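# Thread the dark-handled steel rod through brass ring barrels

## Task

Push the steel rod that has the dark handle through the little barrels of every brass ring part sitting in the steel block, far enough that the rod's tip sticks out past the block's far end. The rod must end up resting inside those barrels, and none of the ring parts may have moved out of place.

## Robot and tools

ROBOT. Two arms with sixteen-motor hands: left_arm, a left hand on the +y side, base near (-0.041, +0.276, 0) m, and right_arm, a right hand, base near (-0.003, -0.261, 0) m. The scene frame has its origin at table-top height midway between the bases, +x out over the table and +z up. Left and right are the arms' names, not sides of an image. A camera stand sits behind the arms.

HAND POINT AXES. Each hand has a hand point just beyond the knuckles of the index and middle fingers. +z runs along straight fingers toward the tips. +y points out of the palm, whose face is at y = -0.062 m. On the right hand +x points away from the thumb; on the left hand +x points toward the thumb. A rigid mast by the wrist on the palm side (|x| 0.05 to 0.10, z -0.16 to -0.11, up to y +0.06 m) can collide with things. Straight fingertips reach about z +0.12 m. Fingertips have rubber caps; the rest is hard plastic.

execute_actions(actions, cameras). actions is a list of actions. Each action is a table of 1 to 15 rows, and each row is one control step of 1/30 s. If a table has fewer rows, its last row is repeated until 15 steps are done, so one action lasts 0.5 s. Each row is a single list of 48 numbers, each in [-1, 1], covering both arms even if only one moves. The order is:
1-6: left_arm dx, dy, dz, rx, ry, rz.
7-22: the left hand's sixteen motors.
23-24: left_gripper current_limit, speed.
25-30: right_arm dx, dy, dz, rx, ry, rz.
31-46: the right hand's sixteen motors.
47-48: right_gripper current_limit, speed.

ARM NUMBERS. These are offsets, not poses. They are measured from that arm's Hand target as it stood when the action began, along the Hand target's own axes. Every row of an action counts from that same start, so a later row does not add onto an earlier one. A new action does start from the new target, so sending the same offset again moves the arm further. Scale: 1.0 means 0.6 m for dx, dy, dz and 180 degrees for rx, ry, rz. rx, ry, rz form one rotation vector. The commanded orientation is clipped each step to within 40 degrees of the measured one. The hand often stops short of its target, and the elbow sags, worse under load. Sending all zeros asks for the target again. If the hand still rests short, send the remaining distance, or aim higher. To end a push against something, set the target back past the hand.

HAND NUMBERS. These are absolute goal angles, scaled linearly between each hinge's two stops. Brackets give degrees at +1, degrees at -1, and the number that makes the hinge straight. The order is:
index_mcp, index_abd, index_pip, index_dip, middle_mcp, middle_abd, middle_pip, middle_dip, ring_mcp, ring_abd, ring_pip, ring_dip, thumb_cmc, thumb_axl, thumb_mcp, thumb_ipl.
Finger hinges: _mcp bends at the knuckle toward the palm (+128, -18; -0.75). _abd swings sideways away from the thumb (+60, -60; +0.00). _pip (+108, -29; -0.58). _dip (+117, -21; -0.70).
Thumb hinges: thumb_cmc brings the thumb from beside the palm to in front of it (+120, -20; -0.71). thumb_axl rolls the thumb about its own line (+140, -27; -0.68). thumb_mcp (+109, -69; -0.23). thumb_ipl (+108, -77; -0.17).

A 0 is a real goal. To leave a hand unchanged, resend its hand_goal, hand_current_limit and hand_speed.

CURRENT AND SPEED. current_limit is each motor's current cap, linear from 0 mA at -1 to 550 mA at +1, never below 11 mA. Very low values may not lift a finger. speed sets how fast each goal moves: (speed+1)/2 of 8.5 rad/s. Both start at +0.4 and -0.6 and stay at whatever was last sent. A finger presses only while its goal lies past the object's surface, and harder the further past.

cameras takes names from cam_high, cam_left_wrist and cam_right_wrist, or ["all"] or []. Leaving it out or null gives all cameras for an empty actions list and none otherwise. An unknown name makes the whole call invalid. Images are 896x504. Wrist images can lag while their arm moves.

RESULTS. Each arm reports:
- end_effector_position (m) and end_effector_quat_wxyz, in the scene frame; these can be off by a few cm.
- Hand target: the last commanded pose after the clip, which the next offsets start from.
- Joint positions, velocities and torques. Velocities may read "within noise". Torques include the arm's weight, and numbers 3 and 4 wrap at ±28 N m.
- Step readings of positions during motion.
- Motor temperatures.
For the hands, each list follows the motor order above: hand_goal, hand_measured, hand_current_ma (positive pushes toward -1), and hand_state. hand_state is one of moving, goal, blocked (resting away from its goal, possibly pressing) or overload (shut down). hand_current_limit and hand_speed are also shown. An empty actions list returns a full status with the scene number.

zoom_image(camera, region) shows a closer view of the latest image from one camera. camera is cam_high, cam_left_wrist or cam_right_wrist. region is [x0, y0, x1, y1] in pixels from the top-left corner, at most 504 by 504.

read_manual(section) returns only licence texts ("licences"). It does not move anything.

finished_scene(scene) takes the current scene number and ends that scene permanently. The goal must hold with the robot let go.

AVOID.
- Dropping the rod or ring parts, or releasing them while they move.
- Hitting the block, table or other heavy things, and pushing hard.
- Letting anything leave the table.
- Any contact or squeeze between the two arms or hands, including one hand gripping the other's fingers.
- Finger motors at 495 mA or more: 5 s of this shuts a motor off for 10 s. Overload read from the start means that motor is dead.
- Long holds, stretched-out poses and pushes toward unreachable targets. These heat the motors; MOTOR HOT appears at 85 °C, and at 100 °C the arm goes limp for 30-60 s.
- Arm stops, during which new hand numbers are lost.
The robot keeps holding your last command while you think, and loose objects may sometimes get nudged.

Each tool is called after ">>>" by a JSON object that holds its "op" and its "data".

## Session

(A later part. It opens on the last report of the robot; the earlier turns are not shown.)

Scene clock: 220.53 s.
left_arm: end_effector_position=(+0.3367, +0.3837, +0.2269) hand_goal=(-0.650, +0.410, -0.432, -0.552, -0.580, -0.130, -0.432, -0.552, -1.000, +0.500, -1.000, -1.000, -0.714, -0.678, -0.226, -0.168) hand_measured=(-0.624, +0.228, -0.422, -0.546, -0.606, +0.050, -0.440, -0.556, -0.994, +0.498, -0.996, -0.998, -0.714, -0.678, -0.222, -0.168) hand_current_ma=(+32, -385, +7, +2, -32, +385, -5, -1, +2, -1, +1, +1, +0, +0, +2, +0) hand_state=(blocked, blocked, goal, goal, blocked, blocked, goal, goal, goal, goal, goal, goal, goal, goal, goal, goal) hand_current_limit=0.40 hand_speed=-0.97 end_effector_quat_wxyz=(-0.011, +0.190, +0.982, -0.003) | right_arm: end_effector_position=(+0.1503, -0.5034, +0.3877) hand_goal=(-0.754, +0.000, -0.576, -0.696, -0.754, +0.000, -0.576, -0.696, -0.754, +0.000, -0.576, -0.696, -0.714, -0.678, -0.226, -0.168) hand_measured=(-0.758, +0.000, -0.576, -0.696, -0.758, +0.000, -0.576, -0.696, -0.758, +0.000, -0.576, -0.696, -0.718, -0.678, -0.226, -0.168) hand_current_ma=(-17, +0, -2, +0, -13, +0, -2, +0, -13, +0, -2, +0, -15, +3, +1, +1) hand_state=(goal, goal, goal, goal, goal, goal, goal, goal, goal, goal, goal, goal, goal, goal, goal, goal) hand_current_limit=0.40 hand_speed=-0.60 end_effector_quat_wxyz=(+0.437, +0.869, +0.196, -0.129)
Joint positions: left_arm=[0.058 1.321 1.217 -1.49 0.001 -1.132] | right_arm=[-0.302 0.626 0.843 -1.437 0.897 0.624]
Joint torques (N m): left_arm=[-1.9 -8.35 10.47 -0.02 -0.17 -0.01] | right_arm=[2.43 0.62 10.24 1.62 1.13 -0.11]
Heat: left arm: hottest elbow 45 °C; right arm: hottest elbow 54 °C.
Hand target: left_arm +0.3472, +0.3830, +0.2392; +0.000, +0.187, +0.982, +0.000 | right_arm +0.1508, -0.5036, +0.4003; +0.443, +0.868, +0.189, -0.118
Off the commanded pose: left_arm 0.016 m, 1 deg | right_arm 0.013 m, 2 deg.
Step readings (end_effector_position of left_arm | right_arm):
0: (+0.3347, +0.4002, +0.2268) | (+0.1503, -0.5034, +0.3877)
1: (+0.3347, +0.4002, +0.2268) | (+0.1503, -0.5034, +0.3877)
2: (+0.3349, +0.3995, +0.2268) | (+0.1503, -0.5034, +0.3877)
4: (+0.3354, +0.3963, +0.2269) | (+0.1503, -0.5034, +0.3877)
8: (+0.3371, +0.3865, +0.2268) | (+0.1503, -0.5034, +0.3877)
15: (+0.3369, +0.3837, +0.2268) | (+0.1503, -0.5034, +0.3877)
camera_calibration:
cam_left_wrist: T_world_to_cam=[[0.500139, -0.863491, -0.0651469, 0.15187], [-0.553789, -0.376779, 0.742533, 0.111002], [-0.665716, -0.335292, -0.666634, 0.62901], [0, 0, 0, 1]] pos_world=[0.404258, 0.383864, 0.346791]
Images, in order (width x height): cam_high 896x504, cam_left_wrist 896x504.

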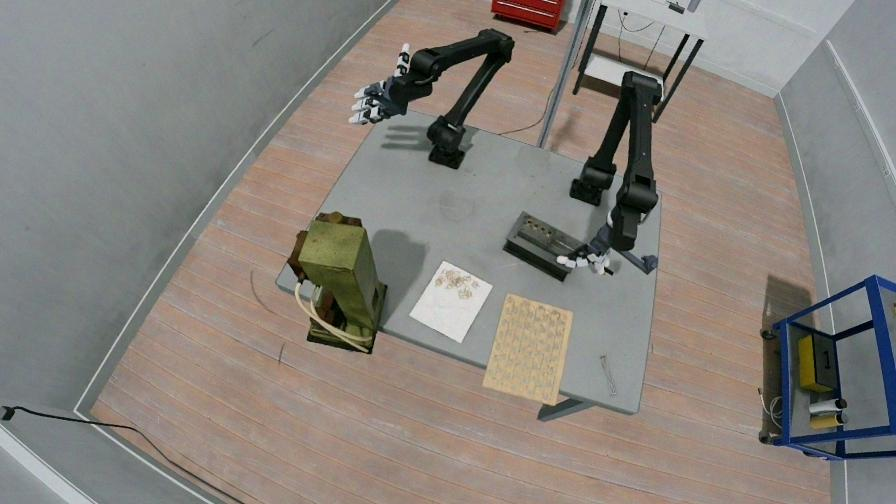

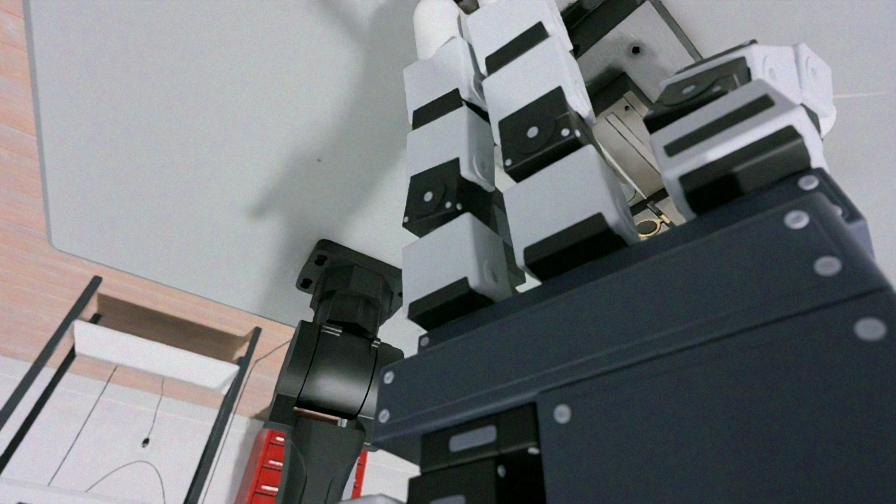

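>>> {"op": "execute_actions", "data": {"actions": [[[0.0201,-0.0222,0.0175,0,0,0,-0.65,0.41,-0.431,-0.551,-0.58,-0.13,-0.431,-0.551,-1,0.5,-1,-1,-0.714,-0.678,-0.226,-0.168,0.4,-0.97,0,0,0,0,0,0,-0.754,0,-0.576,-0.696,-0.754,0,-0.576,-0.696,-0.754,0,-0.576,-0.696,-0.714,-0.678,-0.226,-0.168,0.4,-0.6]]], "cameras": ["cam_left_wrist", "cam_high"]}}

>>> {"op": "zoom_image", "data": {"camera": "cam_left_wrist", "region": [620, 170, 690, 230]}}

>>> {"op": "zoom_image", "data": {"camera": "cam_high", "region": [520, 215, 590, 265]}}

Scene clock: 222.77 s.
left_arm: end_effector_position=(+0.3317, +0.3776, +0.2280) hand_goal=(-0.650, +0.410, -0.432, -0.552, -0.580, -0.130, -0.432, -0.552, -1.000, +0.500, -1.000, -1.000, -0.714, -0.678, -0.226, -0.168) hand_measured=(-0.624, +0.228, -0.422, -0.546, -0.606, +0.050, -0.440, -0.556, -0.994, +0.498, -0.996, -0.998, -0.714, -0.678, -0.222, -0.168) hand_current_ma=(+32, -385, +7, +2, -32, +385, -5, -1, +2, -1, +1, +1, +0, +0, +2, +0) hand_state=(blocked, blocked, goal, goal, blocked, blocked, goal, goal, goal, goal, goal, goal, goal, goal, goal, goal) hand_current_limit=0.40 hand_speed=-0.97 end_effector_quat_wxyz=(-0.005, +0.189, +0.982, -0.001) | right_arm: end_effector_position=(+0.1503, -0.5034, +0.3877) hand_goal=(-0.754, +0.000, -0.576, -0.696, -0.754, +0.000, -0.576, -0.696, -0.754, +0.000, -0.576, -0.696, -0.714, -0.678, -0.226, -0.168) hand_measured=(-0.758, +0.000, -0.576, -0.696, -0.758, +0.000, -0.576, -0.696, -0.758, +0.000, -0.576, -0.696, -0.718, -0.678, -0.226, -0.168) hand_current_ma=(-17, +0, -2, +0, -13, +0, -2, +0, -13, +0, -2, +0, -15, +3, +1, +1) hand_state=(goal, goal, goal, goal, goal, goal, goal, goal, goal, goal, goal, goal, goal, goal, goal, goal) hand_current_limit=0.40 hand_speed=-0.60 end_effector_quat_wxyz=(+0.437, +0.869, +0.196, -0.129)
Joint positions: left_arm=[0.042 1.298 1.199 -1.482 0.001 -1.152] | right_arm=[-0.302 0.626 0.843 -1.437 0.897 0.624]
Joint torques (N m): left_arm=[-1.26 -10.05 7.13 0.58 -0.19 -0.08] | right_arm=[2.61 0.26 10.32 1.48 1.11 -0.06]
Heat: left arm: hottest elbow 45 °C; right arm: hottest elbow 54 °C.
Hand target: left_arm +0.3311, +0.3750, +0.2286; +0.000, +0.187, +0.982, +0.000 | right_arm +0.1508, -0.5036, +0.4003; +0.443, +0.868, +0.189, -0.118
Off the commanded pose: left_arm 0.003 m, 1 deg | right_arm 0.013 m, 2 deg.
Step readings (end_effector_position of left_arm | right_arm):
0: (+0.3367, +0.3837, +0.2269) | (+0.1503, -0.5034, +0.3877)
1: (+0.3367, +0.3837, +0.2269) | (+0.1503, -0.5034, +0.3877)
2: (+0.3367, +0.3834, +0.2269) | (+0.1503, -0.5034, +0.3877)
4: (+0.3365, +0.3824, +0.2271) | (+0.1503, -0.5034, +0.3877)
8: (+0.3344, +0.3791, +0.2277) | (+0.1503, -0.5034, +0.3877)
15: (+0.3319, +0.3776, +0.2283) | (+0.1503, -0.5034, +0.3877)
camera_calibration:
cam_left_wrist: T_world_to_cam=[[0.504242, -0.861528, -0.0592428, 0.145712], [-0.562189, -0.379569, 0.734759, 0.110609], [-0.655502, -0.337191, -0.675736, 0.623813], [0, 0, 0, 1]] pos_world=[0.397619, 0.377862, 0.348895]
Images, in order (width x height): cam_high 896x504, cam_left_wrist 896x504.

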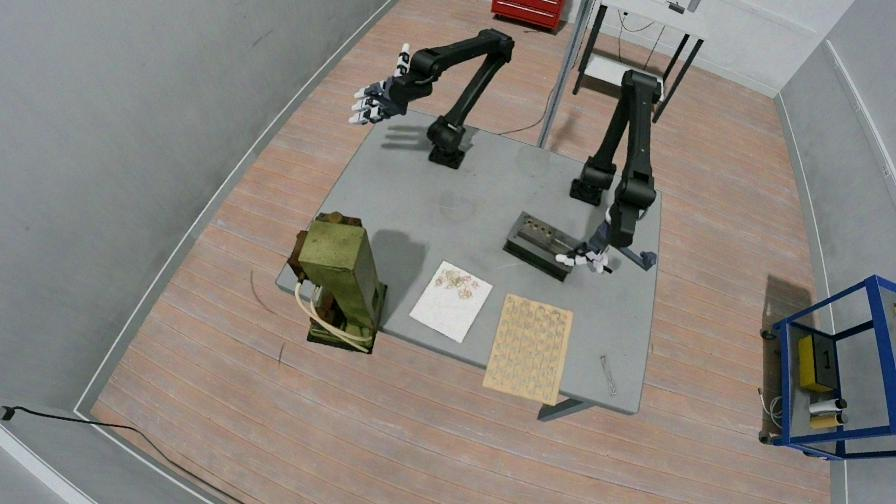

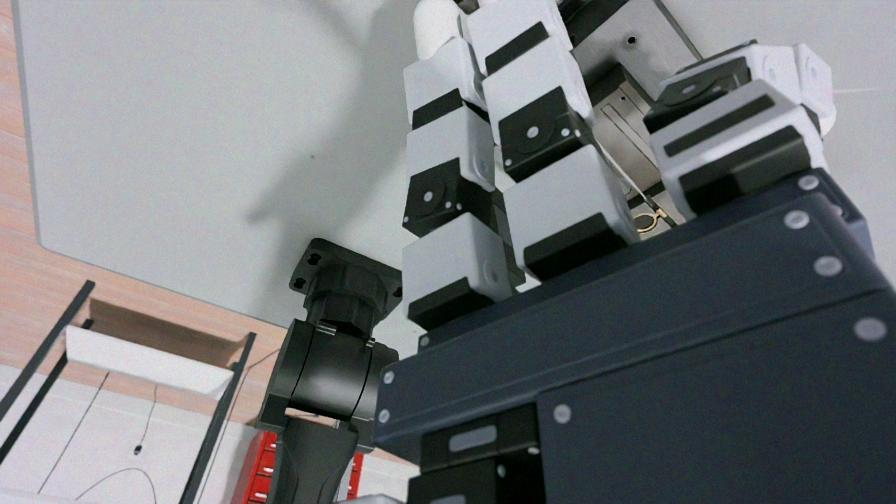

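Scaled by 7.200 from the camera's 896x504 image, which has a finer 1280x720 frame.

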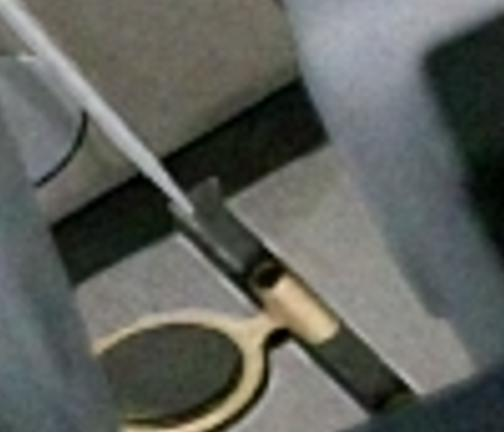

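Scaled by 7.200 from the camera's 896x504 image, which has a finer 1280x720 frame.

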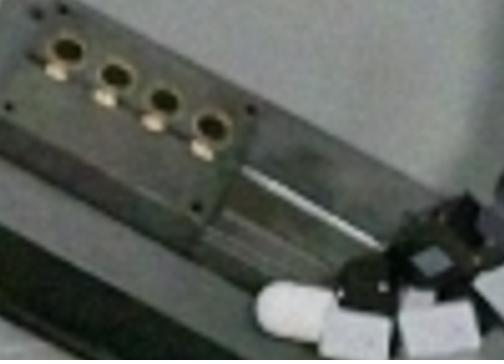

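>>> {"op": "execute_actions", "data": {"actions": [[[-0.0043,-0.0109,0.002,0,0,0,-0.65,0.41,-0.431,-0.551,-0.58,-0.13,-0.431,-0.551,-1,0.5,-1,-1,-0.714,-0.678,-0.226,-0.168,0.4,-0.97,0,0,0,0,0,0,-0.754,0,-0.576,-0.696,-0.754,0,-0.576,-0.696,-0.754,0,-0.576,-0.696,-0.714,-0.678,-0.226,-0.168,0.4,-0.6]]], "cameras": ["cam_left_wrist", "cam_high"]}}

>>> {"op": "zoom_image", "data": {"camera": "cam_left_wrist", "region": [620, 170, 690, 230]}}

>>> {"op": "zoom_image", "data": {"camera": "cam_high", "region": [520, 215, 590, 265]}}

Scene clock: 224.70 s.
left_arm: end_effector_position=(+0.3317, +0.3702, +0.2266) hand_goal=(-0.650, +0.410, -0.432, -0.552, -0.580, -0.130, -0.432, -0.552, -1.000, +0.500, -1.000, -1.000, -0.714, -0.678, -0.226, -0.168) hand_measured=(-0.624, +0.228, -0.422, -0.546, -0.606, +0.050, -0.440, -0.556, -0.994, +0.498, -0.996, -0.998, -0.714, -0.678, -0.222, -0.168) hand_current_ma=(+32, -385, +7, +2, -32, +385, -5, -1, +2, -1, +1, +1, +0, +0, +2, +0) hand_state=(blocked, blocked, goal, goal, blocked, blocked, goal, goal, goal, goal, goal, goal, goal, goal, goal, goal) hand_current_limit=0.40 hand_speed=-0.97 end_effector_quat_wxyz=(-0.005, +0.189, +0.982, -0.001) | right_arm: end_effector_position=(+0.1503, -0.5034, +0.3877) hand_goal=(-0.754, +0.000, -0.576, -0.696, -0.754, +0.000, -0.576, -0.696, -0.754, +0.000, -0.576, -0.696, -0.714, -0.678, -0.226, -0.168) hand_measured=(-0.758, +0.000, -0.576, -0.696, -0.758, +0.000, -0.576, -0.696, -0.758, +0.000, -0.576, -0.696, -0.718, -0.678, -0.226, -0.168) hand_current_ma=(-17, +0, -2, +0, -13, +0, -2, +0, -13, +0, -2, +0, -15, +3, +1, +1) hand_state=(goal, goal, goal, goal, goal, goal, goal, goal, goal, goal, goal, goal, goal, goal, goal, goal) hand_current_limit=0.40 hand_speed=-0.60 end_effector_quat_wxyz=(+0.437, +0.869, +0.196, -0.129)
Joint positions: left_arm=[0.021 1.298 1.196 -1.478 0.001 -1.171] | right_arm=[-0.302 0.626 0.843 -1.437 0.897 0.624]
Joint torques (N m): left_arm=[-1.55 -9.7 7.19 0.44 -0.14 -0.03] | right_arm=[2.02 -0.15 10.32 1.57 1.07 -0.07]
Heat: left arm: hottest elbow 45 °C; right arm: hottest elbow 54 °C.
Hand target: left_arm +0.3311, +0.3679, +0.2273; +0.000, +0.187, +0.982, +0.000 | right_arm +0.1508, -0.5036, +0.4003; +0.443, +0.868, +0.189, -0.118
Off the commanded pose: left_arm 0.002 m, 1 deg | right_arm 0.013 m, 2 deg.
Step readings (end_effector_position of left_arm | right_arm):
0: (+0.3317, +0.3776, +0.2280) | (+0.1503, -0.5034, +0.3877)
1: (+0.3317, +0.3775, +0.2280) | (+0.1503, -0.5034, +0.3877)
2: (+0.3316, +0.3772, +0.2280) | (+0.1503, -0.5034, +0.3877)
4: (+0.3319, +0.3759, +0.2281) | (+0.1503, -0.5034, +0.3877)
8: (+0.3326, +0.3714, +0.2275) | (+0.1503, -0.5034, +0.3877)
15: (+0.3318, +0.3701, +0.2266) | (+0.1503, -0.5034, +0.3877)
camera_calibration:
cam_left_wrist: T_world_to_cam=[[0.503216, -0.862087, -0.0598271, 0.139928], [-0.562023, -0.37908, 0.735138, 0.108543], [-0.656432, -0.336309, -0.675272, 0.620219], [0, 0, 0, 1]] pos_world=[0.397722, 0.370361, 0.347395]
Images, in order (width x height): cam_high 896x504, cam_left_wrist 896x504.

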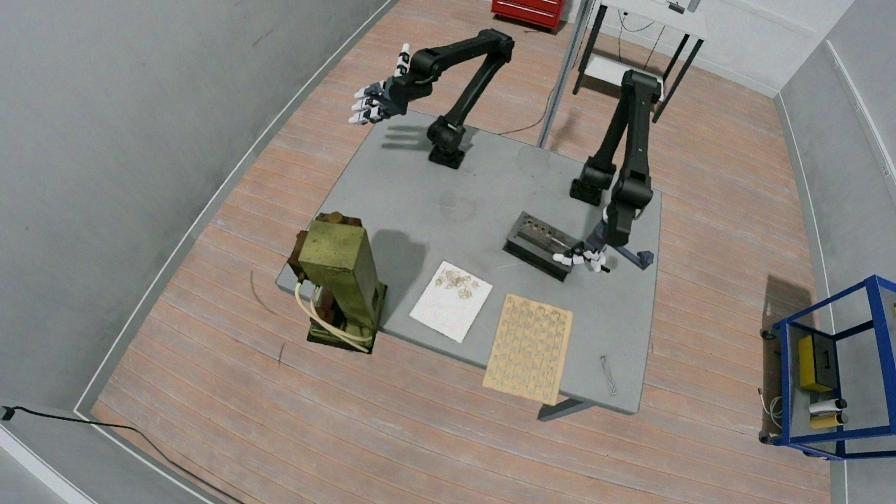

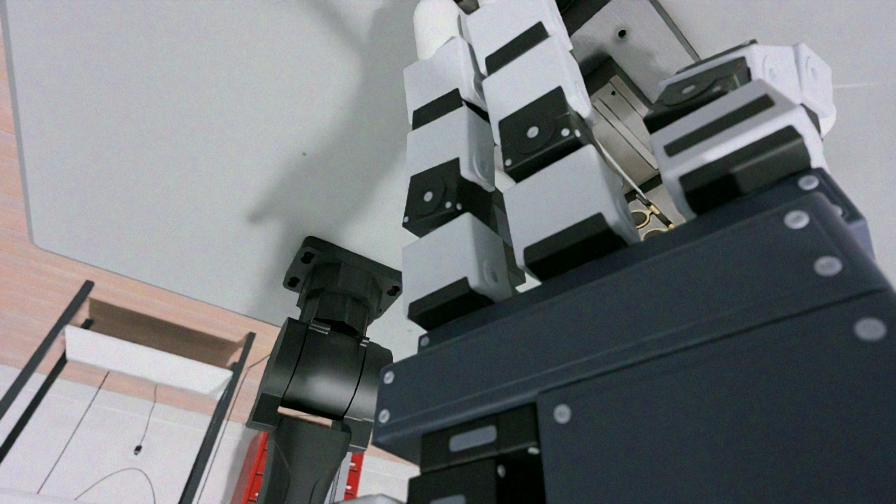

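Scaled by 7.200 from the camera's 896x504 image, which has a finer 1280x720 frame.

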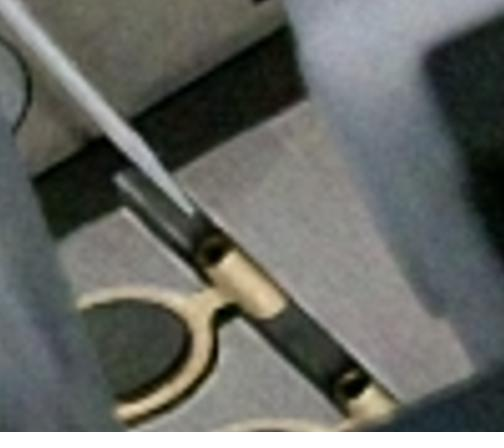

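Scaled by 7.200 from the camera's 896x504 image, which has a finer 1280x720 frame.

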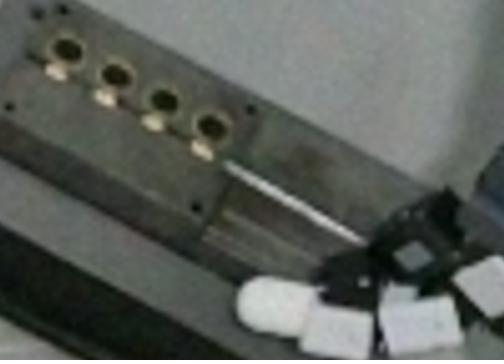

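>>> {"op": "execute_actions", "data": {"actions": [[[0.02,-0.0032,0,0,0,-0.0167,-0.65,0.41,-0.431,-0.551,-0.58,-0.13,-0.431,-0.551,-1,0.5,-1,-1,-0.714,-0.678,-0.226,-0.168,0.4,-0.97,0,0,0,0,0,0,-0.754,0,-0.576,-0.696,-0.754,0,-0.576,-0.696,-0.754,0,-0.576,-0.696,-0.714,-0.678,-0.226,-0.168,0.4,-0.6]]], "cameras": ["cam_left_wrist", "cam_high"]}}

>>> {"op": "zoom_image", "data": {"camera": "cam_left_wrist", "region": [620, 170, 690, 230]}}

>>> {"op": "zoom_image", "data": {"camera": "cam_high", "region": [520, 215, 590, 265]}}

Scene clock: 227.87 s.
left_arm: end_effector_position=(+0.3214, +0.3704, +0.2267) hand_goal=(-0.650, +0.410, -0.432, -0.552, -0.580, -0.130, -0.432, -0.552, -1.000, +0.500, -1.000, -1.000, -0.714, -0.678, -0.226, -0.168) hand_measured=(-0.624, +0.228, -0.422, -0.546, -0.606, +0.050, -0.440, -0.556, -0.994, +0.498, -0.996, -0.998, -0.714, -0.678, -0.222, -0.168) hand_current_ma=(+32, -385, +7, +2, -32, +385, -5, -1, +2, -1, +1, +1, +0, +0, +2, +0) hand_state=(blocked, blocked, goal, goal, blocked, blocked, goal, goal, goal, goal, goal, goal, goal, goal, goal, goal) hand_current_limit=0.40 hand_speed=-0.97 end_effector_quat_wxyz=(-0.004, +0.167, +0.986, -0.001) | right_arm: end_effector_position=(+0.1503, -0.5034, +0.3877) hand_goal=(-0.754, +0.000, -0.576, -0.696, -0.754, +0.000, -0.576, -0.696, -0.754, +0.000, -0.576, -0.696, -0.714, -0.678, -0.226, -0.168) hand_measured=(-0.758, +0.000, -0.576, -0.696, -0.758, +0.000, -0.576, -0.696, -0.758, +0.000, -0.576, -0.696, -0.718, -0.678, -0.226, -0.168) hand_current_ma=(-17, +0, -2, +0, -13, +0, -2, +0, -13, +0, -2, +0, -15, +3, +1, +1) hand_state=(goal, goal, goal, goal, goal, goal, goal, goal, goal, goal, goal, goal, goal, goal, goal, goal) hand_current_limit=0.40 hand_speed=-0.60 end_effector_quat_wxyz=(+0.437, +0.869, +0.196, -0.129)
Joint positions: left_arm=[0.021 1.28 1.179 -1.478 0.001 -1.217] | right_arm=[-0.302 0.626 0.843 -1.437 0.897 0.624]
Joint torques (N m): left_arm=[-1.2 -9.47 7.15 0.29 -0.18 0.07] | right_arm=[2.78 -0.67 10.22 1.25 1.12 -0.08]
Heat: left arm: hottest elbow 45 °C; right arm: hottest elbow 54 °C.
Hand target: left_arm +0.3192, +0.3705, +0.2274; +0.000, +0.161, +0.987, +0.000 | right_arm +0.1508, -0.5036, +0.4003; +0.443, +0.868, +0.189, -0.118
Off the commanded pose: left_arm 0.002 m, 1 deg | right_arm 0.013 m, 2 deg.
Step readings (end_effector_position of left_arm | right_arm):
0: (+0.3316, +0.3702, +0.2266) | (+0.1503, -0.5034, +0.3877)
1: (+0.3315, +0.3702, +0.2267) | (+0.1503, -0.5034, +0.3877)
2: (+0.3311, +0.3702, +0.2266) | (+0.1503, -0.5034, +0.3877)
4: (+0.3285, +0.3702, +0.2259) | (+0.1503, -0.5034, +0.3877)
8: (+0.3234, +0.3703, +0.2255) | (+0.1503, -0.5034, +0.3877)
15: (+0.3217, +0.3704, +0.2267) | (+0.1503, -0.5034, +0.3877)
camera_calibration:
cam_left_wrist: T_world_to_cam=[[0.542305, -0.838118, -0.0588499, 0.123674], [-0.546006, -0.404798, 0.733496, 0.107509], [-0.638578, -0.365646, -0.677141, 0.619183], [0, 0, 0, 1]] pos_world=[0.387029, 0.373575, 0.347695]
Images, in order (width x height): cam_high 896x504, cam_left_wrist 896x504.

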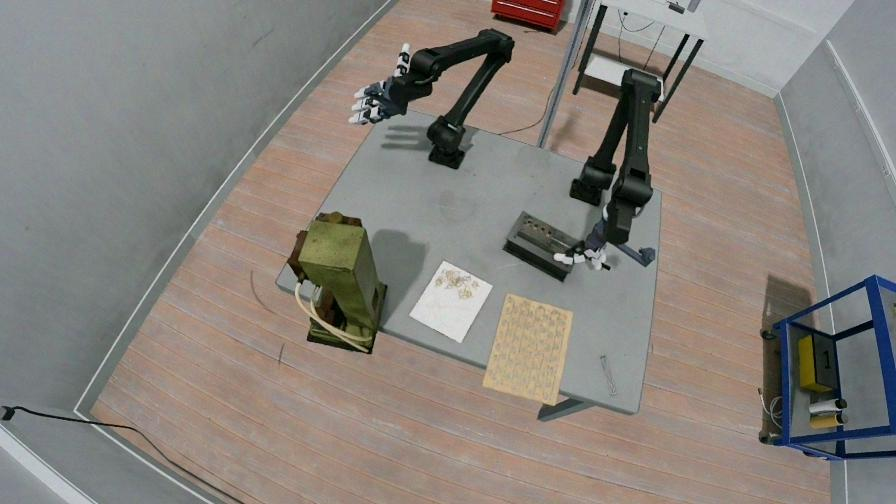

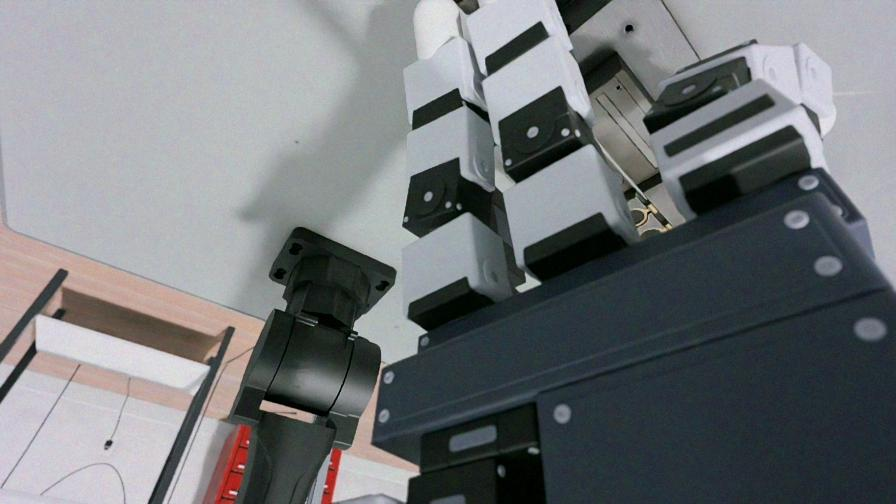

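Scaled by 7.200 from the camera's 896x504 image, which has a finer 1280x720 frame.

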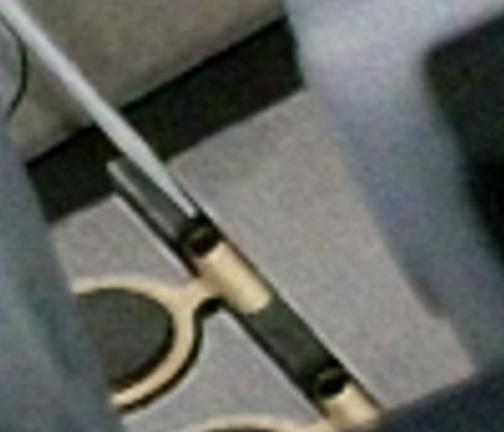

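Scaled by 7.200 from the camera's 896x504 image, which has a finer 1280x720 frame.

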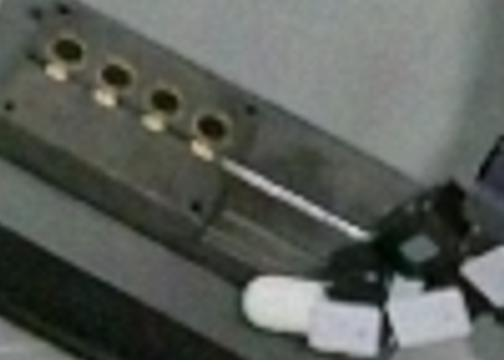

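>>> {"op": "execute_actions", "data": {"actions": [[[0.002,-0.0024,0,0,0,0,-0.65,0.41,-0.431,-0.551,-0.58,-0.13,-0.431,-0.551,-1,0.5,-1,-1,-0.714,-0.678,-0.226,-0.168,0.4,-0.97,0,0,0,0,0,0,-0.754,0,-0.576,-0.696,-0.754,0,-0.576,-0.696,-0.754,0,-0.576,-0.696,-0.714,-0.678,-0.226,-0.168,0.4,-0.6]]], "cameras": ["cam_left_wrist", "cam_high"]}}

>>> {"op": "zoom_image", "data": {"camera": "cam_left_wrist", "region": [630, 180, 672, 222]}}

>>> {"op": "zoom_image", "data": {"camera": "cam_high", "region": [530, 220, 572, 250]}}

Scene clock: 230.53 s.
left_arm: end_effector_position=(+0.3197, +0.3704, +0.2262) hand_goal=(-0.650, +0.410, -0.432, -0.552, -0.580, -0.130, -0.432, -0.552, -1.000, +0.500, -1.000, -1.000, -0.714, -0.678, -0.226, -0.168) hand_measured=(-0.624, +0.228, -0.422, -0.546, -0.606, +0.050, -0.440, -0.556, -0.994, +0.498, -0.996, -0.998, -0.714, -0.678, -0.222, -0.168) hand_current_ma=(+32, -385, +7, +2, -32, +385, -5, -1, +2, -1, +1, +1, +0, +0, +2, +0) hand_state=(blocked, blocked, goal, goal, blocked, blocked, goal, goal, goal, goal, goal, goal, goal, goal, goal, goal) hand_current_limit=0.40 hand_speed=-0.97 end_effector_quat_wxyz=(-0.004, +0.165, +0.986, -0.001) | right_arm: end_effector_position=(+0.1503, -0.5034, +0.3877) hand_goal=(-0.754, +0.000, -0.576, -0.696, -0.754, +0.000, -0.576, -0.696, -0.754, +0.000, -0.576, -0.696, -0.714, -0.678, -0.226, -0.168) hand_measured=(-0.758, +0.000, -0.576, -0.696, -0.758, +0.000, -0.576, -0.696, -0.758, +0.000, -0.576, -0.696, -0.718, -0.678, -0.226, -0.168) hand_current_ma=(-17, +0, -2, +0, -13, +0, -2, +0, -13, +0, -2, +0, -15, +3, +1, +1) hand_state=(goal, goal, goal, goal, goal, goal, goal, goal, goal, goal, goal, goal, goal, goal, goal, goal) hand_current_limit=0.40 hand_speed=-0.60 end_effector_quat_wxyz=(+0.437, +0.869, +0.196, -0.129)
Joint positions: left_arm=[0.021 1.277 1.175 -1.478 0.001 -1.22] | right_arm=[-0.302 0.626 0.843 -1.437 0.897 0.624]
Joint torques (N m): left_arm=[-1.61 -10.23 7.15 0.34 -0.16 -0.02] | right_arm=[3.19 -0.5 10.32 1.55 1.13 0]
Heat: left arm: hottest elbow 44 °C; right arm: hottest elbow 54 °C.
Hand target: left_arm +0.3177, +0.3695, +0.2275; +0.000, +0.161, +0.987, +0.000 | right_arm +0.1508, -0.5036, +0.4003; +0.443, +0.868, +0.189, -0.118
Off the commanded pose: left_arm 0.003 m, 1 deg | right_arm 0.013 m, 2 deg.
Step readings (end_effector_position of left_arm | right_arm):
0: (+0.3213, +0.3704, +0.2267) | (+0.1503, -0.5034, +0.3877)
1: (+0.3213, +0.3704, +0.2267) | (+0.1503, -0.5034, +0.3877)
2: (+0.3213, +0.3704, +0.2267) | (+0.1503, -0.5034, +0.3877)
4: (+0.3212, +0.3704, +0.2268) | (+0.1503, -0.5034, +0.3877)
8: (+0.3201, +0.3704, +0.2264) | (+0.1503, -0.5034, +0.3877)
15: (+0.3197, +0.3704, +0.2262) | (+0.1503, -0.5034, +0.3877)
camera_calibration:
cam_left_wrist: T_world_to_cam=[[0.545154, -0.836239, -0.0592529, 0.123018], [-0.544048, -0.406674, 0.733912, 0.106888], [-0.637823, -0.367859, -0.676655, 0.618265], [0, 0, 0, 1]] pos_world=[0.385432, 0.373776, 0.347195]
Images, in order (width x height): cam_high 896x504, cam_left_wrist 896x504.

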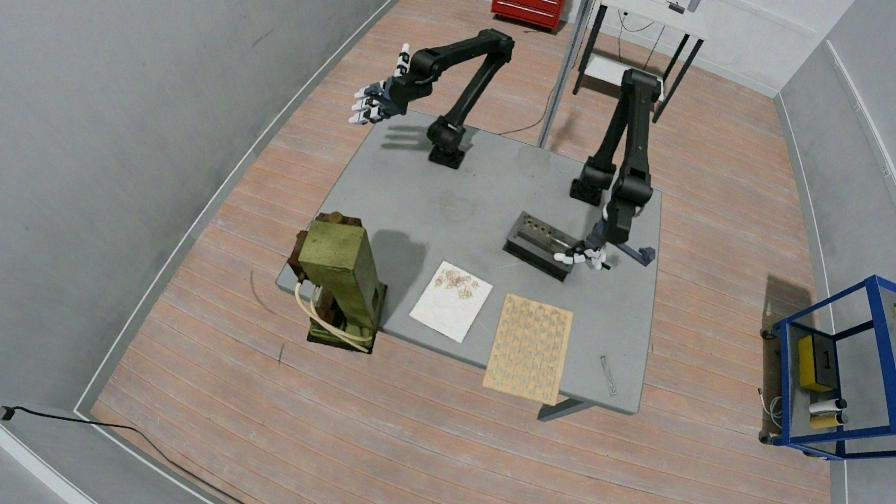

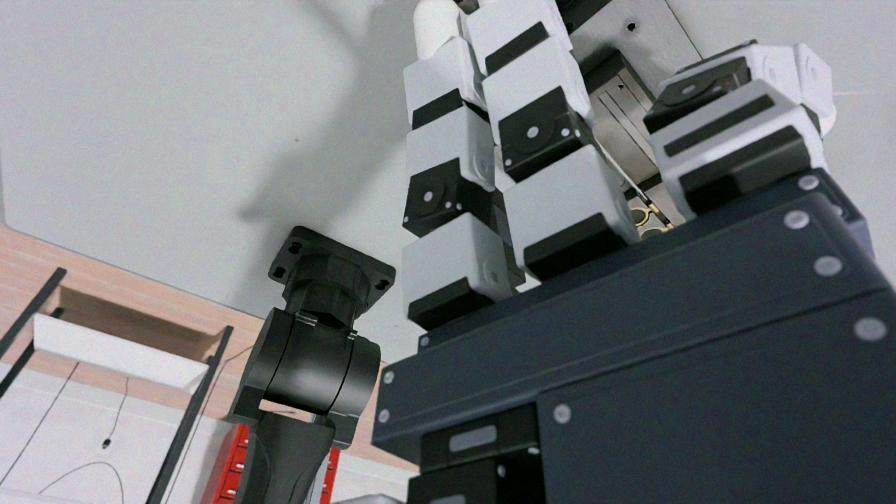

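Scaled by 12.000 from the camera's 896x504 image, which has a finer 1280x720 frame.

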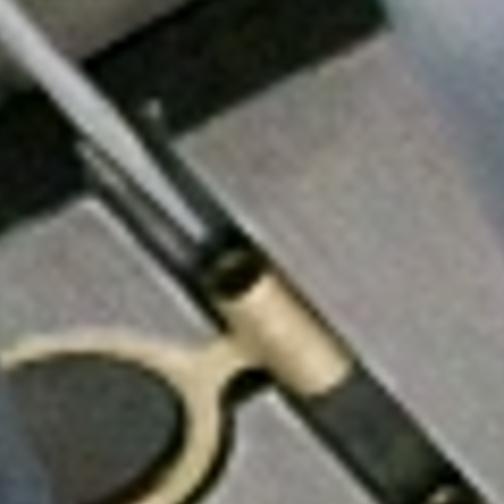

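Scaled by 12.000 from the camera's 896x504 image, which has a finer 1280x720 frame.

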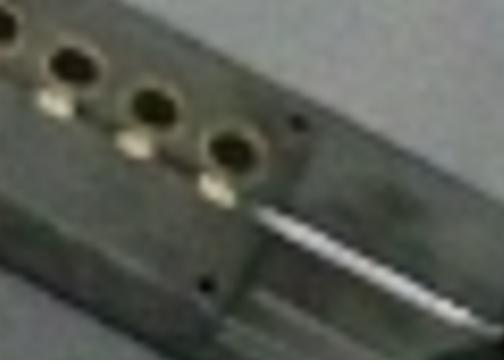

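>>> {"op": "execute_actions", "data": {"actions": [[[-0.0013,-0.0133,0,0,0,0,-0.65,0.41,-0.431,-0.551,-0.58,-0.13,-0.431,-0.551,-1,0.5,-1,-1,-0.714,-0.678,-0.226,-0.168,0.4,-0.97,0,0,0,0,0,0,-0.754,0,-0.576,-0.696,-0.754,0,-0.576,-0.696,-0.754,0,-0.576,-0.696,-0.714,-0.678,-0.226,-0.168,0.4,-0.6]]], "cameras": ["cam_left_wrist", "cam_high"]}}

>>> {"op": "zoom_image", "data": {"camera": "cam_left_wrist", "region": [630, 180, 672, 222]}}

>>> {"op": "zoom_image", "data": {"camera": "cam_high", "region": [530, 220, 572, 250]}}

Scene clock: 232.17 s.
left_arm: end_effector_position=(+0.3177, +0.3643, +0.2265) hand_goal=(-0.650, +0.410, -0.432, -0.552, -0.580, -0.130, -0.432, -0.552, -1.000, +0.500, -1.000, -1.000, -0.714, -0.678, -0.226, -0.168) hand_measured=(-0.624, +0.228, -0.422, -0.546, -0.606, +0.050, -0.440, -0.556, -0.994, +0.498, -0.996, -0.998, -0.714, -0.678, -0.222, -0.168) hand_current_ma=(+32, -385, +7, +2, -32, +385, -5, -1, +2, -1, +1, +1, +0, +0, +2, +0) hand_state=(blocked, blocked, goal, goal, blocked, blocked, goal, goal, goal, goal, goal, goal, goal, goal, goal, goal) hand_current_limit=0.40 hand_speed=-0.97 end_effector_quat_wxyz=(-0.004, +0.163, +0.987, -0.001) | right_arm: end_effector_position=(+0.1503, -0.5034, +0.3877) hand_goal=(-0.754, +0.000, -0.576, -0.696, -0.754, +0.000, -0.576, -0.696, -0.754, +0.000, -0.576, -0.696, -0.714, -0.678, -0.226, -0.168) hand_measured=(-0.758, +0.000, -0.576, -0.696, -0.758, +0.000, -0.576, -0.696, -0.758, +0.000, -0.576, -0.696, -0.718, -0.678, -0.226, -0.168) hand_current_ma=(-17, +0, -2, +0, -13, +0, -2, +0, -13, +0, -2, +0, -15, +3, +1, +1) hand_state=(goal, goal, goal, goal, goal, goal, goal, goal, goal, goal, goal, goal, goal, goal, goal, goal) hand_current_limit=0.40 hand_speed=-0.60 end_effector_quat_wxyz=(+0.437, +0.869, +0.196, -0.129)
Joint positions: left_arm=[0.004 1.272 1.171 -1.478 0 -1.242] | right_arm=[-0.302 0.626 0.843 -1.437 0.897 0.624]
Joint torques (N m): left_arm=[-1.96 -9.76 7.09 0.2 -0.13 -0.02] | right_arm=[2.84 -0.32 10.13 1.52 1.11 -0.09]
Heat: left arm: hottest elbow 44 °C; right arm: hottest elbow 54 °C.
Hand target: left_arm +0.3158, +0.3618, +0.2275; +0.000, +0.161, +0.987, +0.000 | right_arm +0.1508, -0.5036, +0.4003; +0.443, +0.868, +0.189, -0.118
Off the commanded pose: left_arm 0.003 m, 0 deg | right_arm 0.013 m, 2 deg.
Step readings (end_effector_position of left_arm | right_arm):
0: (+0.3197, +0.3704, +0.2262) | (+0.1503, -0.5034, +0.3877)
1: (+0.3197, +0.3704, +0.2262) | (+0.1503, -0.5034, +0.3877)
2: (+0.3196, +0.3703, +0.2264) | (+0.1503, -0.5034, +0.3877)
4: (+0.3192, +0.3693, +0.2264) | (+0.1503, -0.5034, +0.3877)
8: (+0.3182, +0.3657, +0.2264) | (+0.1503, -0.5034, +0.3877)
15: (+0.3178, +0.3643, +0.2265) | (+0.1503, -0.5034, +0.3877)
camera_calibration:
cam_left_wrist: T_world_to_cam=[[0.548364, -0.834149, -0.0590973, 0.117166], [-0.543388, -0.409152, 0.733024, 0.103996], [-0.635631, -0.369851, -0.677631, 0.615088], [0, 0, 0, 1]] pos_world=[0.38323, 0.367775, 0.347495]
Images, in order (width x height): cam_high 896x504, cam_left_wrist 896x504.

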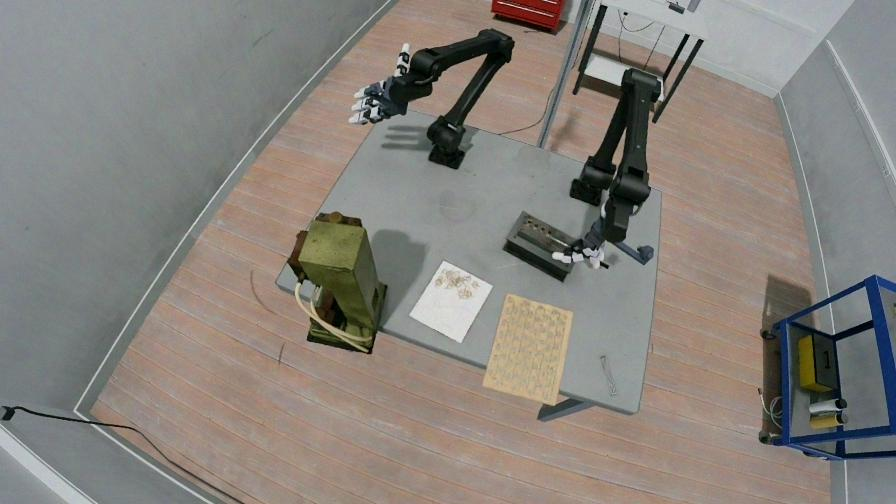

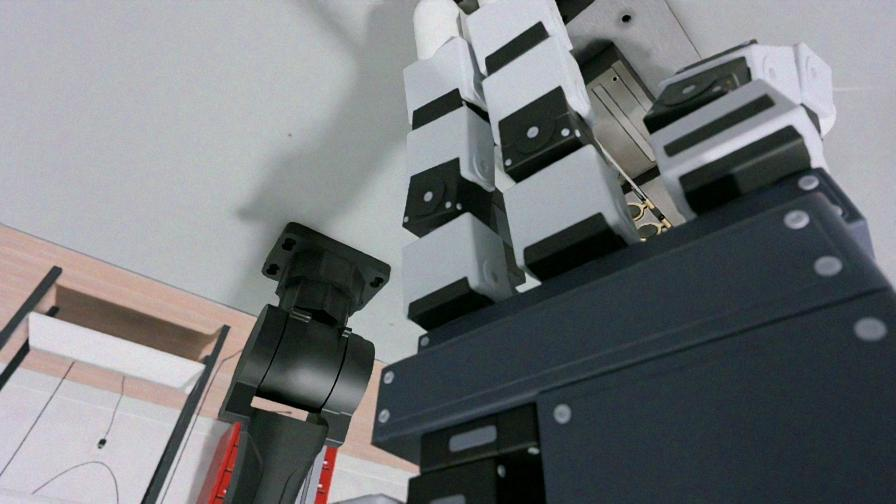

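Scaled by 12.000 from the camera's 896x504 image, which has a finer 1280x720 frame.

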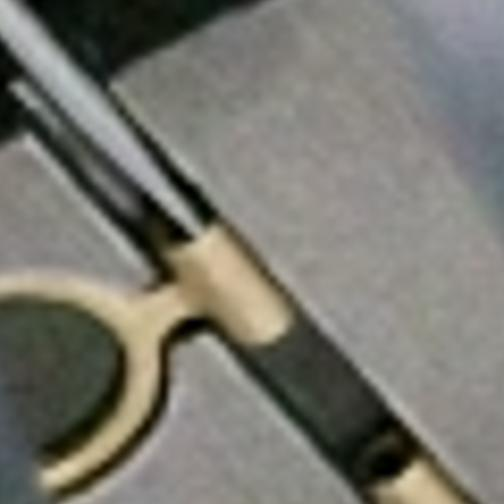

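Scaled by 12.000 from the camera's 896x504 image, which has a finer 1280x720 frame.

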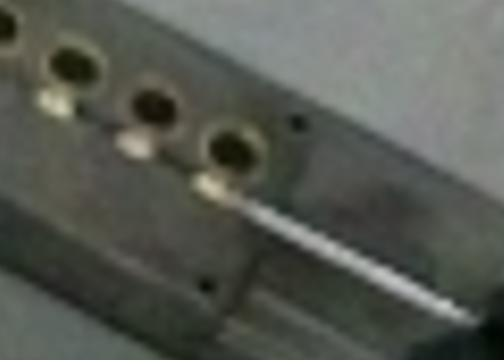

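>>> {"op": "execute_actions", "data": {"actions": [[[-0.0006,-0.0067,0,0,0,0,-0.65,0.41,-0.431,-0.551,-0.58,-0.13,-0.431,-0.551,-1,0.5,-1,-1,-0.714,-0.678,-0.226,-0.168,0.4,-0.97,0,0,0,0,0,0,-0.754,0,-0.576,-0.696,-0.754,0,-0.576,-0.696,-0.754,0,-0.576,-0.696,-0.714,-0.678,-0.226,-0.168,0.4,-0.6]]], "cameras": ["cam_left_wrist", "cam_high"]}}

>>> {"op": "zoom_image", "data": {"camera": "cam_left_wrist", "region": [630, 180, 672, 222]}}

>>> {"op": "zoom_image", "data": {"camera": "cam_high", "region": [530, 220, 572, 250]}}

Scene clock: 234.07 s.
left_arm: end_effector_position=(+0.3172, +0.3620, +0.2275) hand_goal=(-0.650, +0.410, -0.432, -0.552, -0.580, -0.130, -0.432, -0.552, -1.000, +0.500, -1.000, -1.000, -0.714, -0.678, -0.226, -0.168) hand_measured=(-0.624, +0.228, -0.418, -0.544, -0.602, +0.050, -0.440, -0.556, -0.994, +0.498, -0.996, -0.998, -0.714, -0.678, -0.222, -0.168) hand_current_ma=(+32, -385, +12, +4, -25, +385, -5, -1, +2, -1, +1, +1, +0, +0, +2, +0) hand_state=(blocked, blocked, goal, goal, blocked, blocked, goal, goal, goal, goal, goal, goal, goal, goal, goal, goal) hand_current_limit=0.40 hand_speed=-0.97 end_effector_quat_wxyz=(-0.003, +0.161, +0.987, +0.001) | right_arm: end_effector_position=(+0.1503, -0.5034, +0.3877) hand_goal=(-0.754, +0.000, -0.576, -0.696, -0.754, +0.000, -0.576, -0.696, -0.754, +0.000, -0.576, -0.696, -0.714, -0.678, -0.226, -0.168) hand_measured=(-0.758, +0.000, -0.576, -0.696, -0.758, +0.000, -0.576, -0.696, -0.758, +0.000, -0.576, -0.696, -0.718, -0.678, -0.226, -0.168) hand_current_ma=(-17, +0, -2, +0, -13, +0, -2, +0, -13, +0, -2, +0, -15, +3, +1, +1) hand_state=(goal, goal, goal, goal, goal, goal, goal, goal, goal, goal, goal, goal, goal, goal, goal, goal) hand_current_limit=0.40 hand_speed=-0.60 end_effector_quat_wxyz=(+0.437, +0.869, +0.196, -0.129)
Joint positions: left_arm=[-0.004 1.269 1.171 -1.478 -0.002 -1.253] | right_arm=[-0.302 0.626 0.843 -1.437 0.897 0.624]
Joint torques (N m): left_arm=[-1.79 -9.64 6.98 0.35 -0.06 -0.1] | right_arm=[3.08 -0.15 10.32 1.5 1.12 -0.04]
Heat: left arm: hottest elbow 44 °C; right arm: hottest elbow 54 °C.
Hand target: left_arm +0.3149, +0.3579, +0.2274; +0.000, +0.161, +0.987, +0.000 | right_arm +0.1508, -0.5036, +0.4003; +0.443, +0.868, +0.189, -0.118
Off the commanded pose: left_arm 0.005 m, 0 deg | right_arm 0.013 m, 2 deg.
Step readings (end_effector_position of left_arm | right_arm):
0: (+0.3177, +0.3643, +0.2265) | (+0.1503, -0.5034, +0.3877)
1: (+0.3176, +0.3643, +0.2265) | (+0.1503, -0.5034, +0.3877)
2: (+0.3176, +0.3641, +0.2265) | (+0.1503, -0.5034, +0.3877)
4: (+0.3175, +0.3635, +0.2266) | (+0.1503, -0.5034, +0.3877)
8: (+0.3176, +0.3620, +0.2272) | (+0.1503, -0.5034, +0.3877)
15: (+0.3172, +0.3620, +0.2275) | (+0.1503, -0.5034, +0.3877)
camera_calibration:
cam_left_wrist: T_world_to_cam=[[0.551387, -0.832106, -0.0597705, 0.114081], [-0.543648, -0.412738, 0.730817, 0.103988], [-0.632787, -0.370469, -0.679951, 0.614416], [0, 0, 0, 1]] pos_world=[0.382424, 0.365469, 0.348595]
Images, in order (width x height): cam_high 896x504, cam_left_wrist 896x504.

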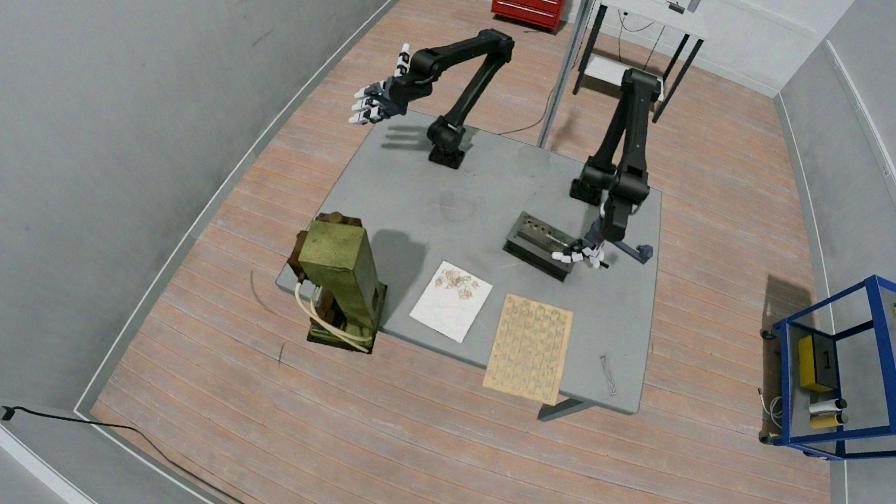

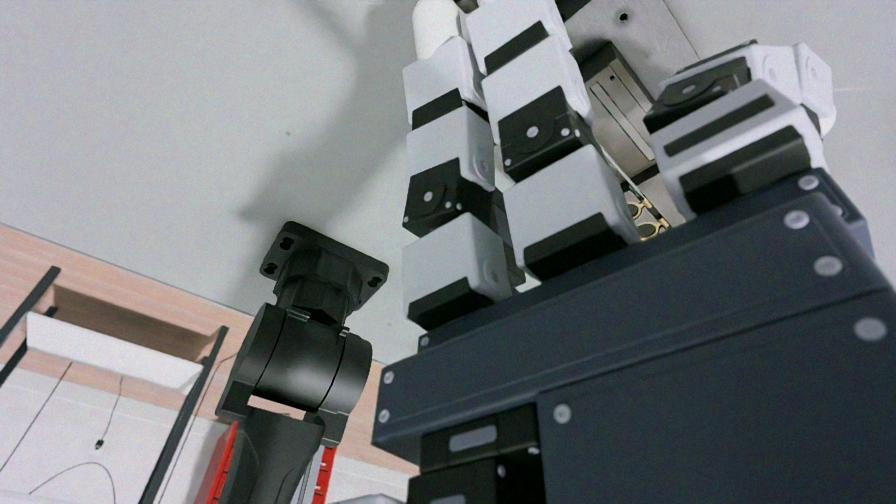

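Scaled by 12.000 from the camera's 896x504 image, which has a finer 1280x720 frame.

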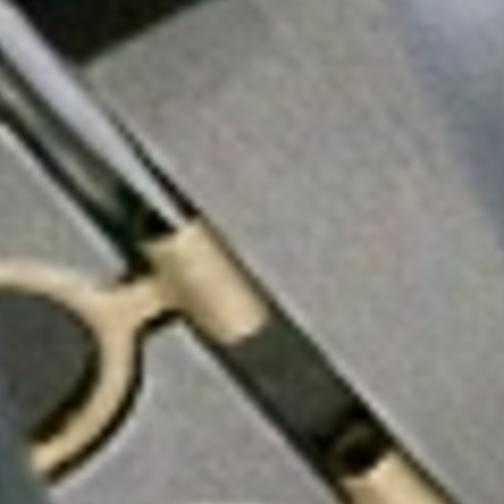

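Scaled by 12.000 from the camera's 896x504 image, which has a finer 1280x720 frame.

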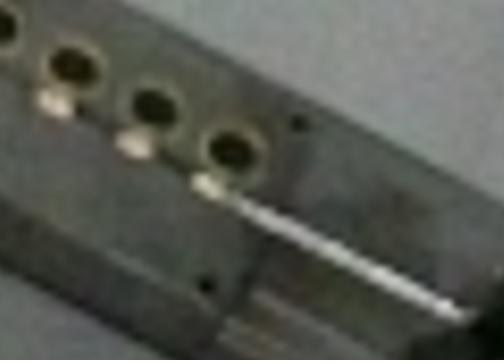

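>>> {"op": "zoom_image", "data": {"camera": "cam_left_wrist", "region": [634, 184, 660, 210]}}

Scaled by 19.385 from the camera's 896x504 image, which has a finer 1280x720 frame.

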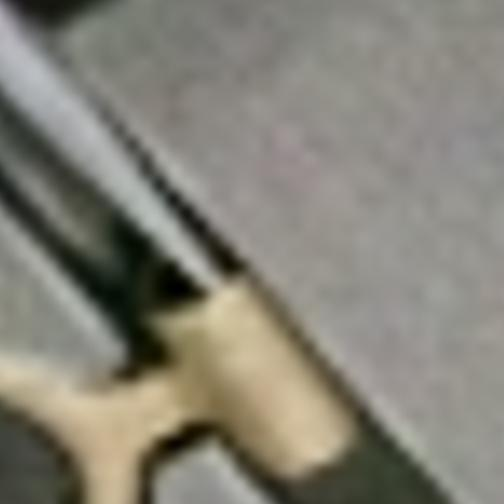

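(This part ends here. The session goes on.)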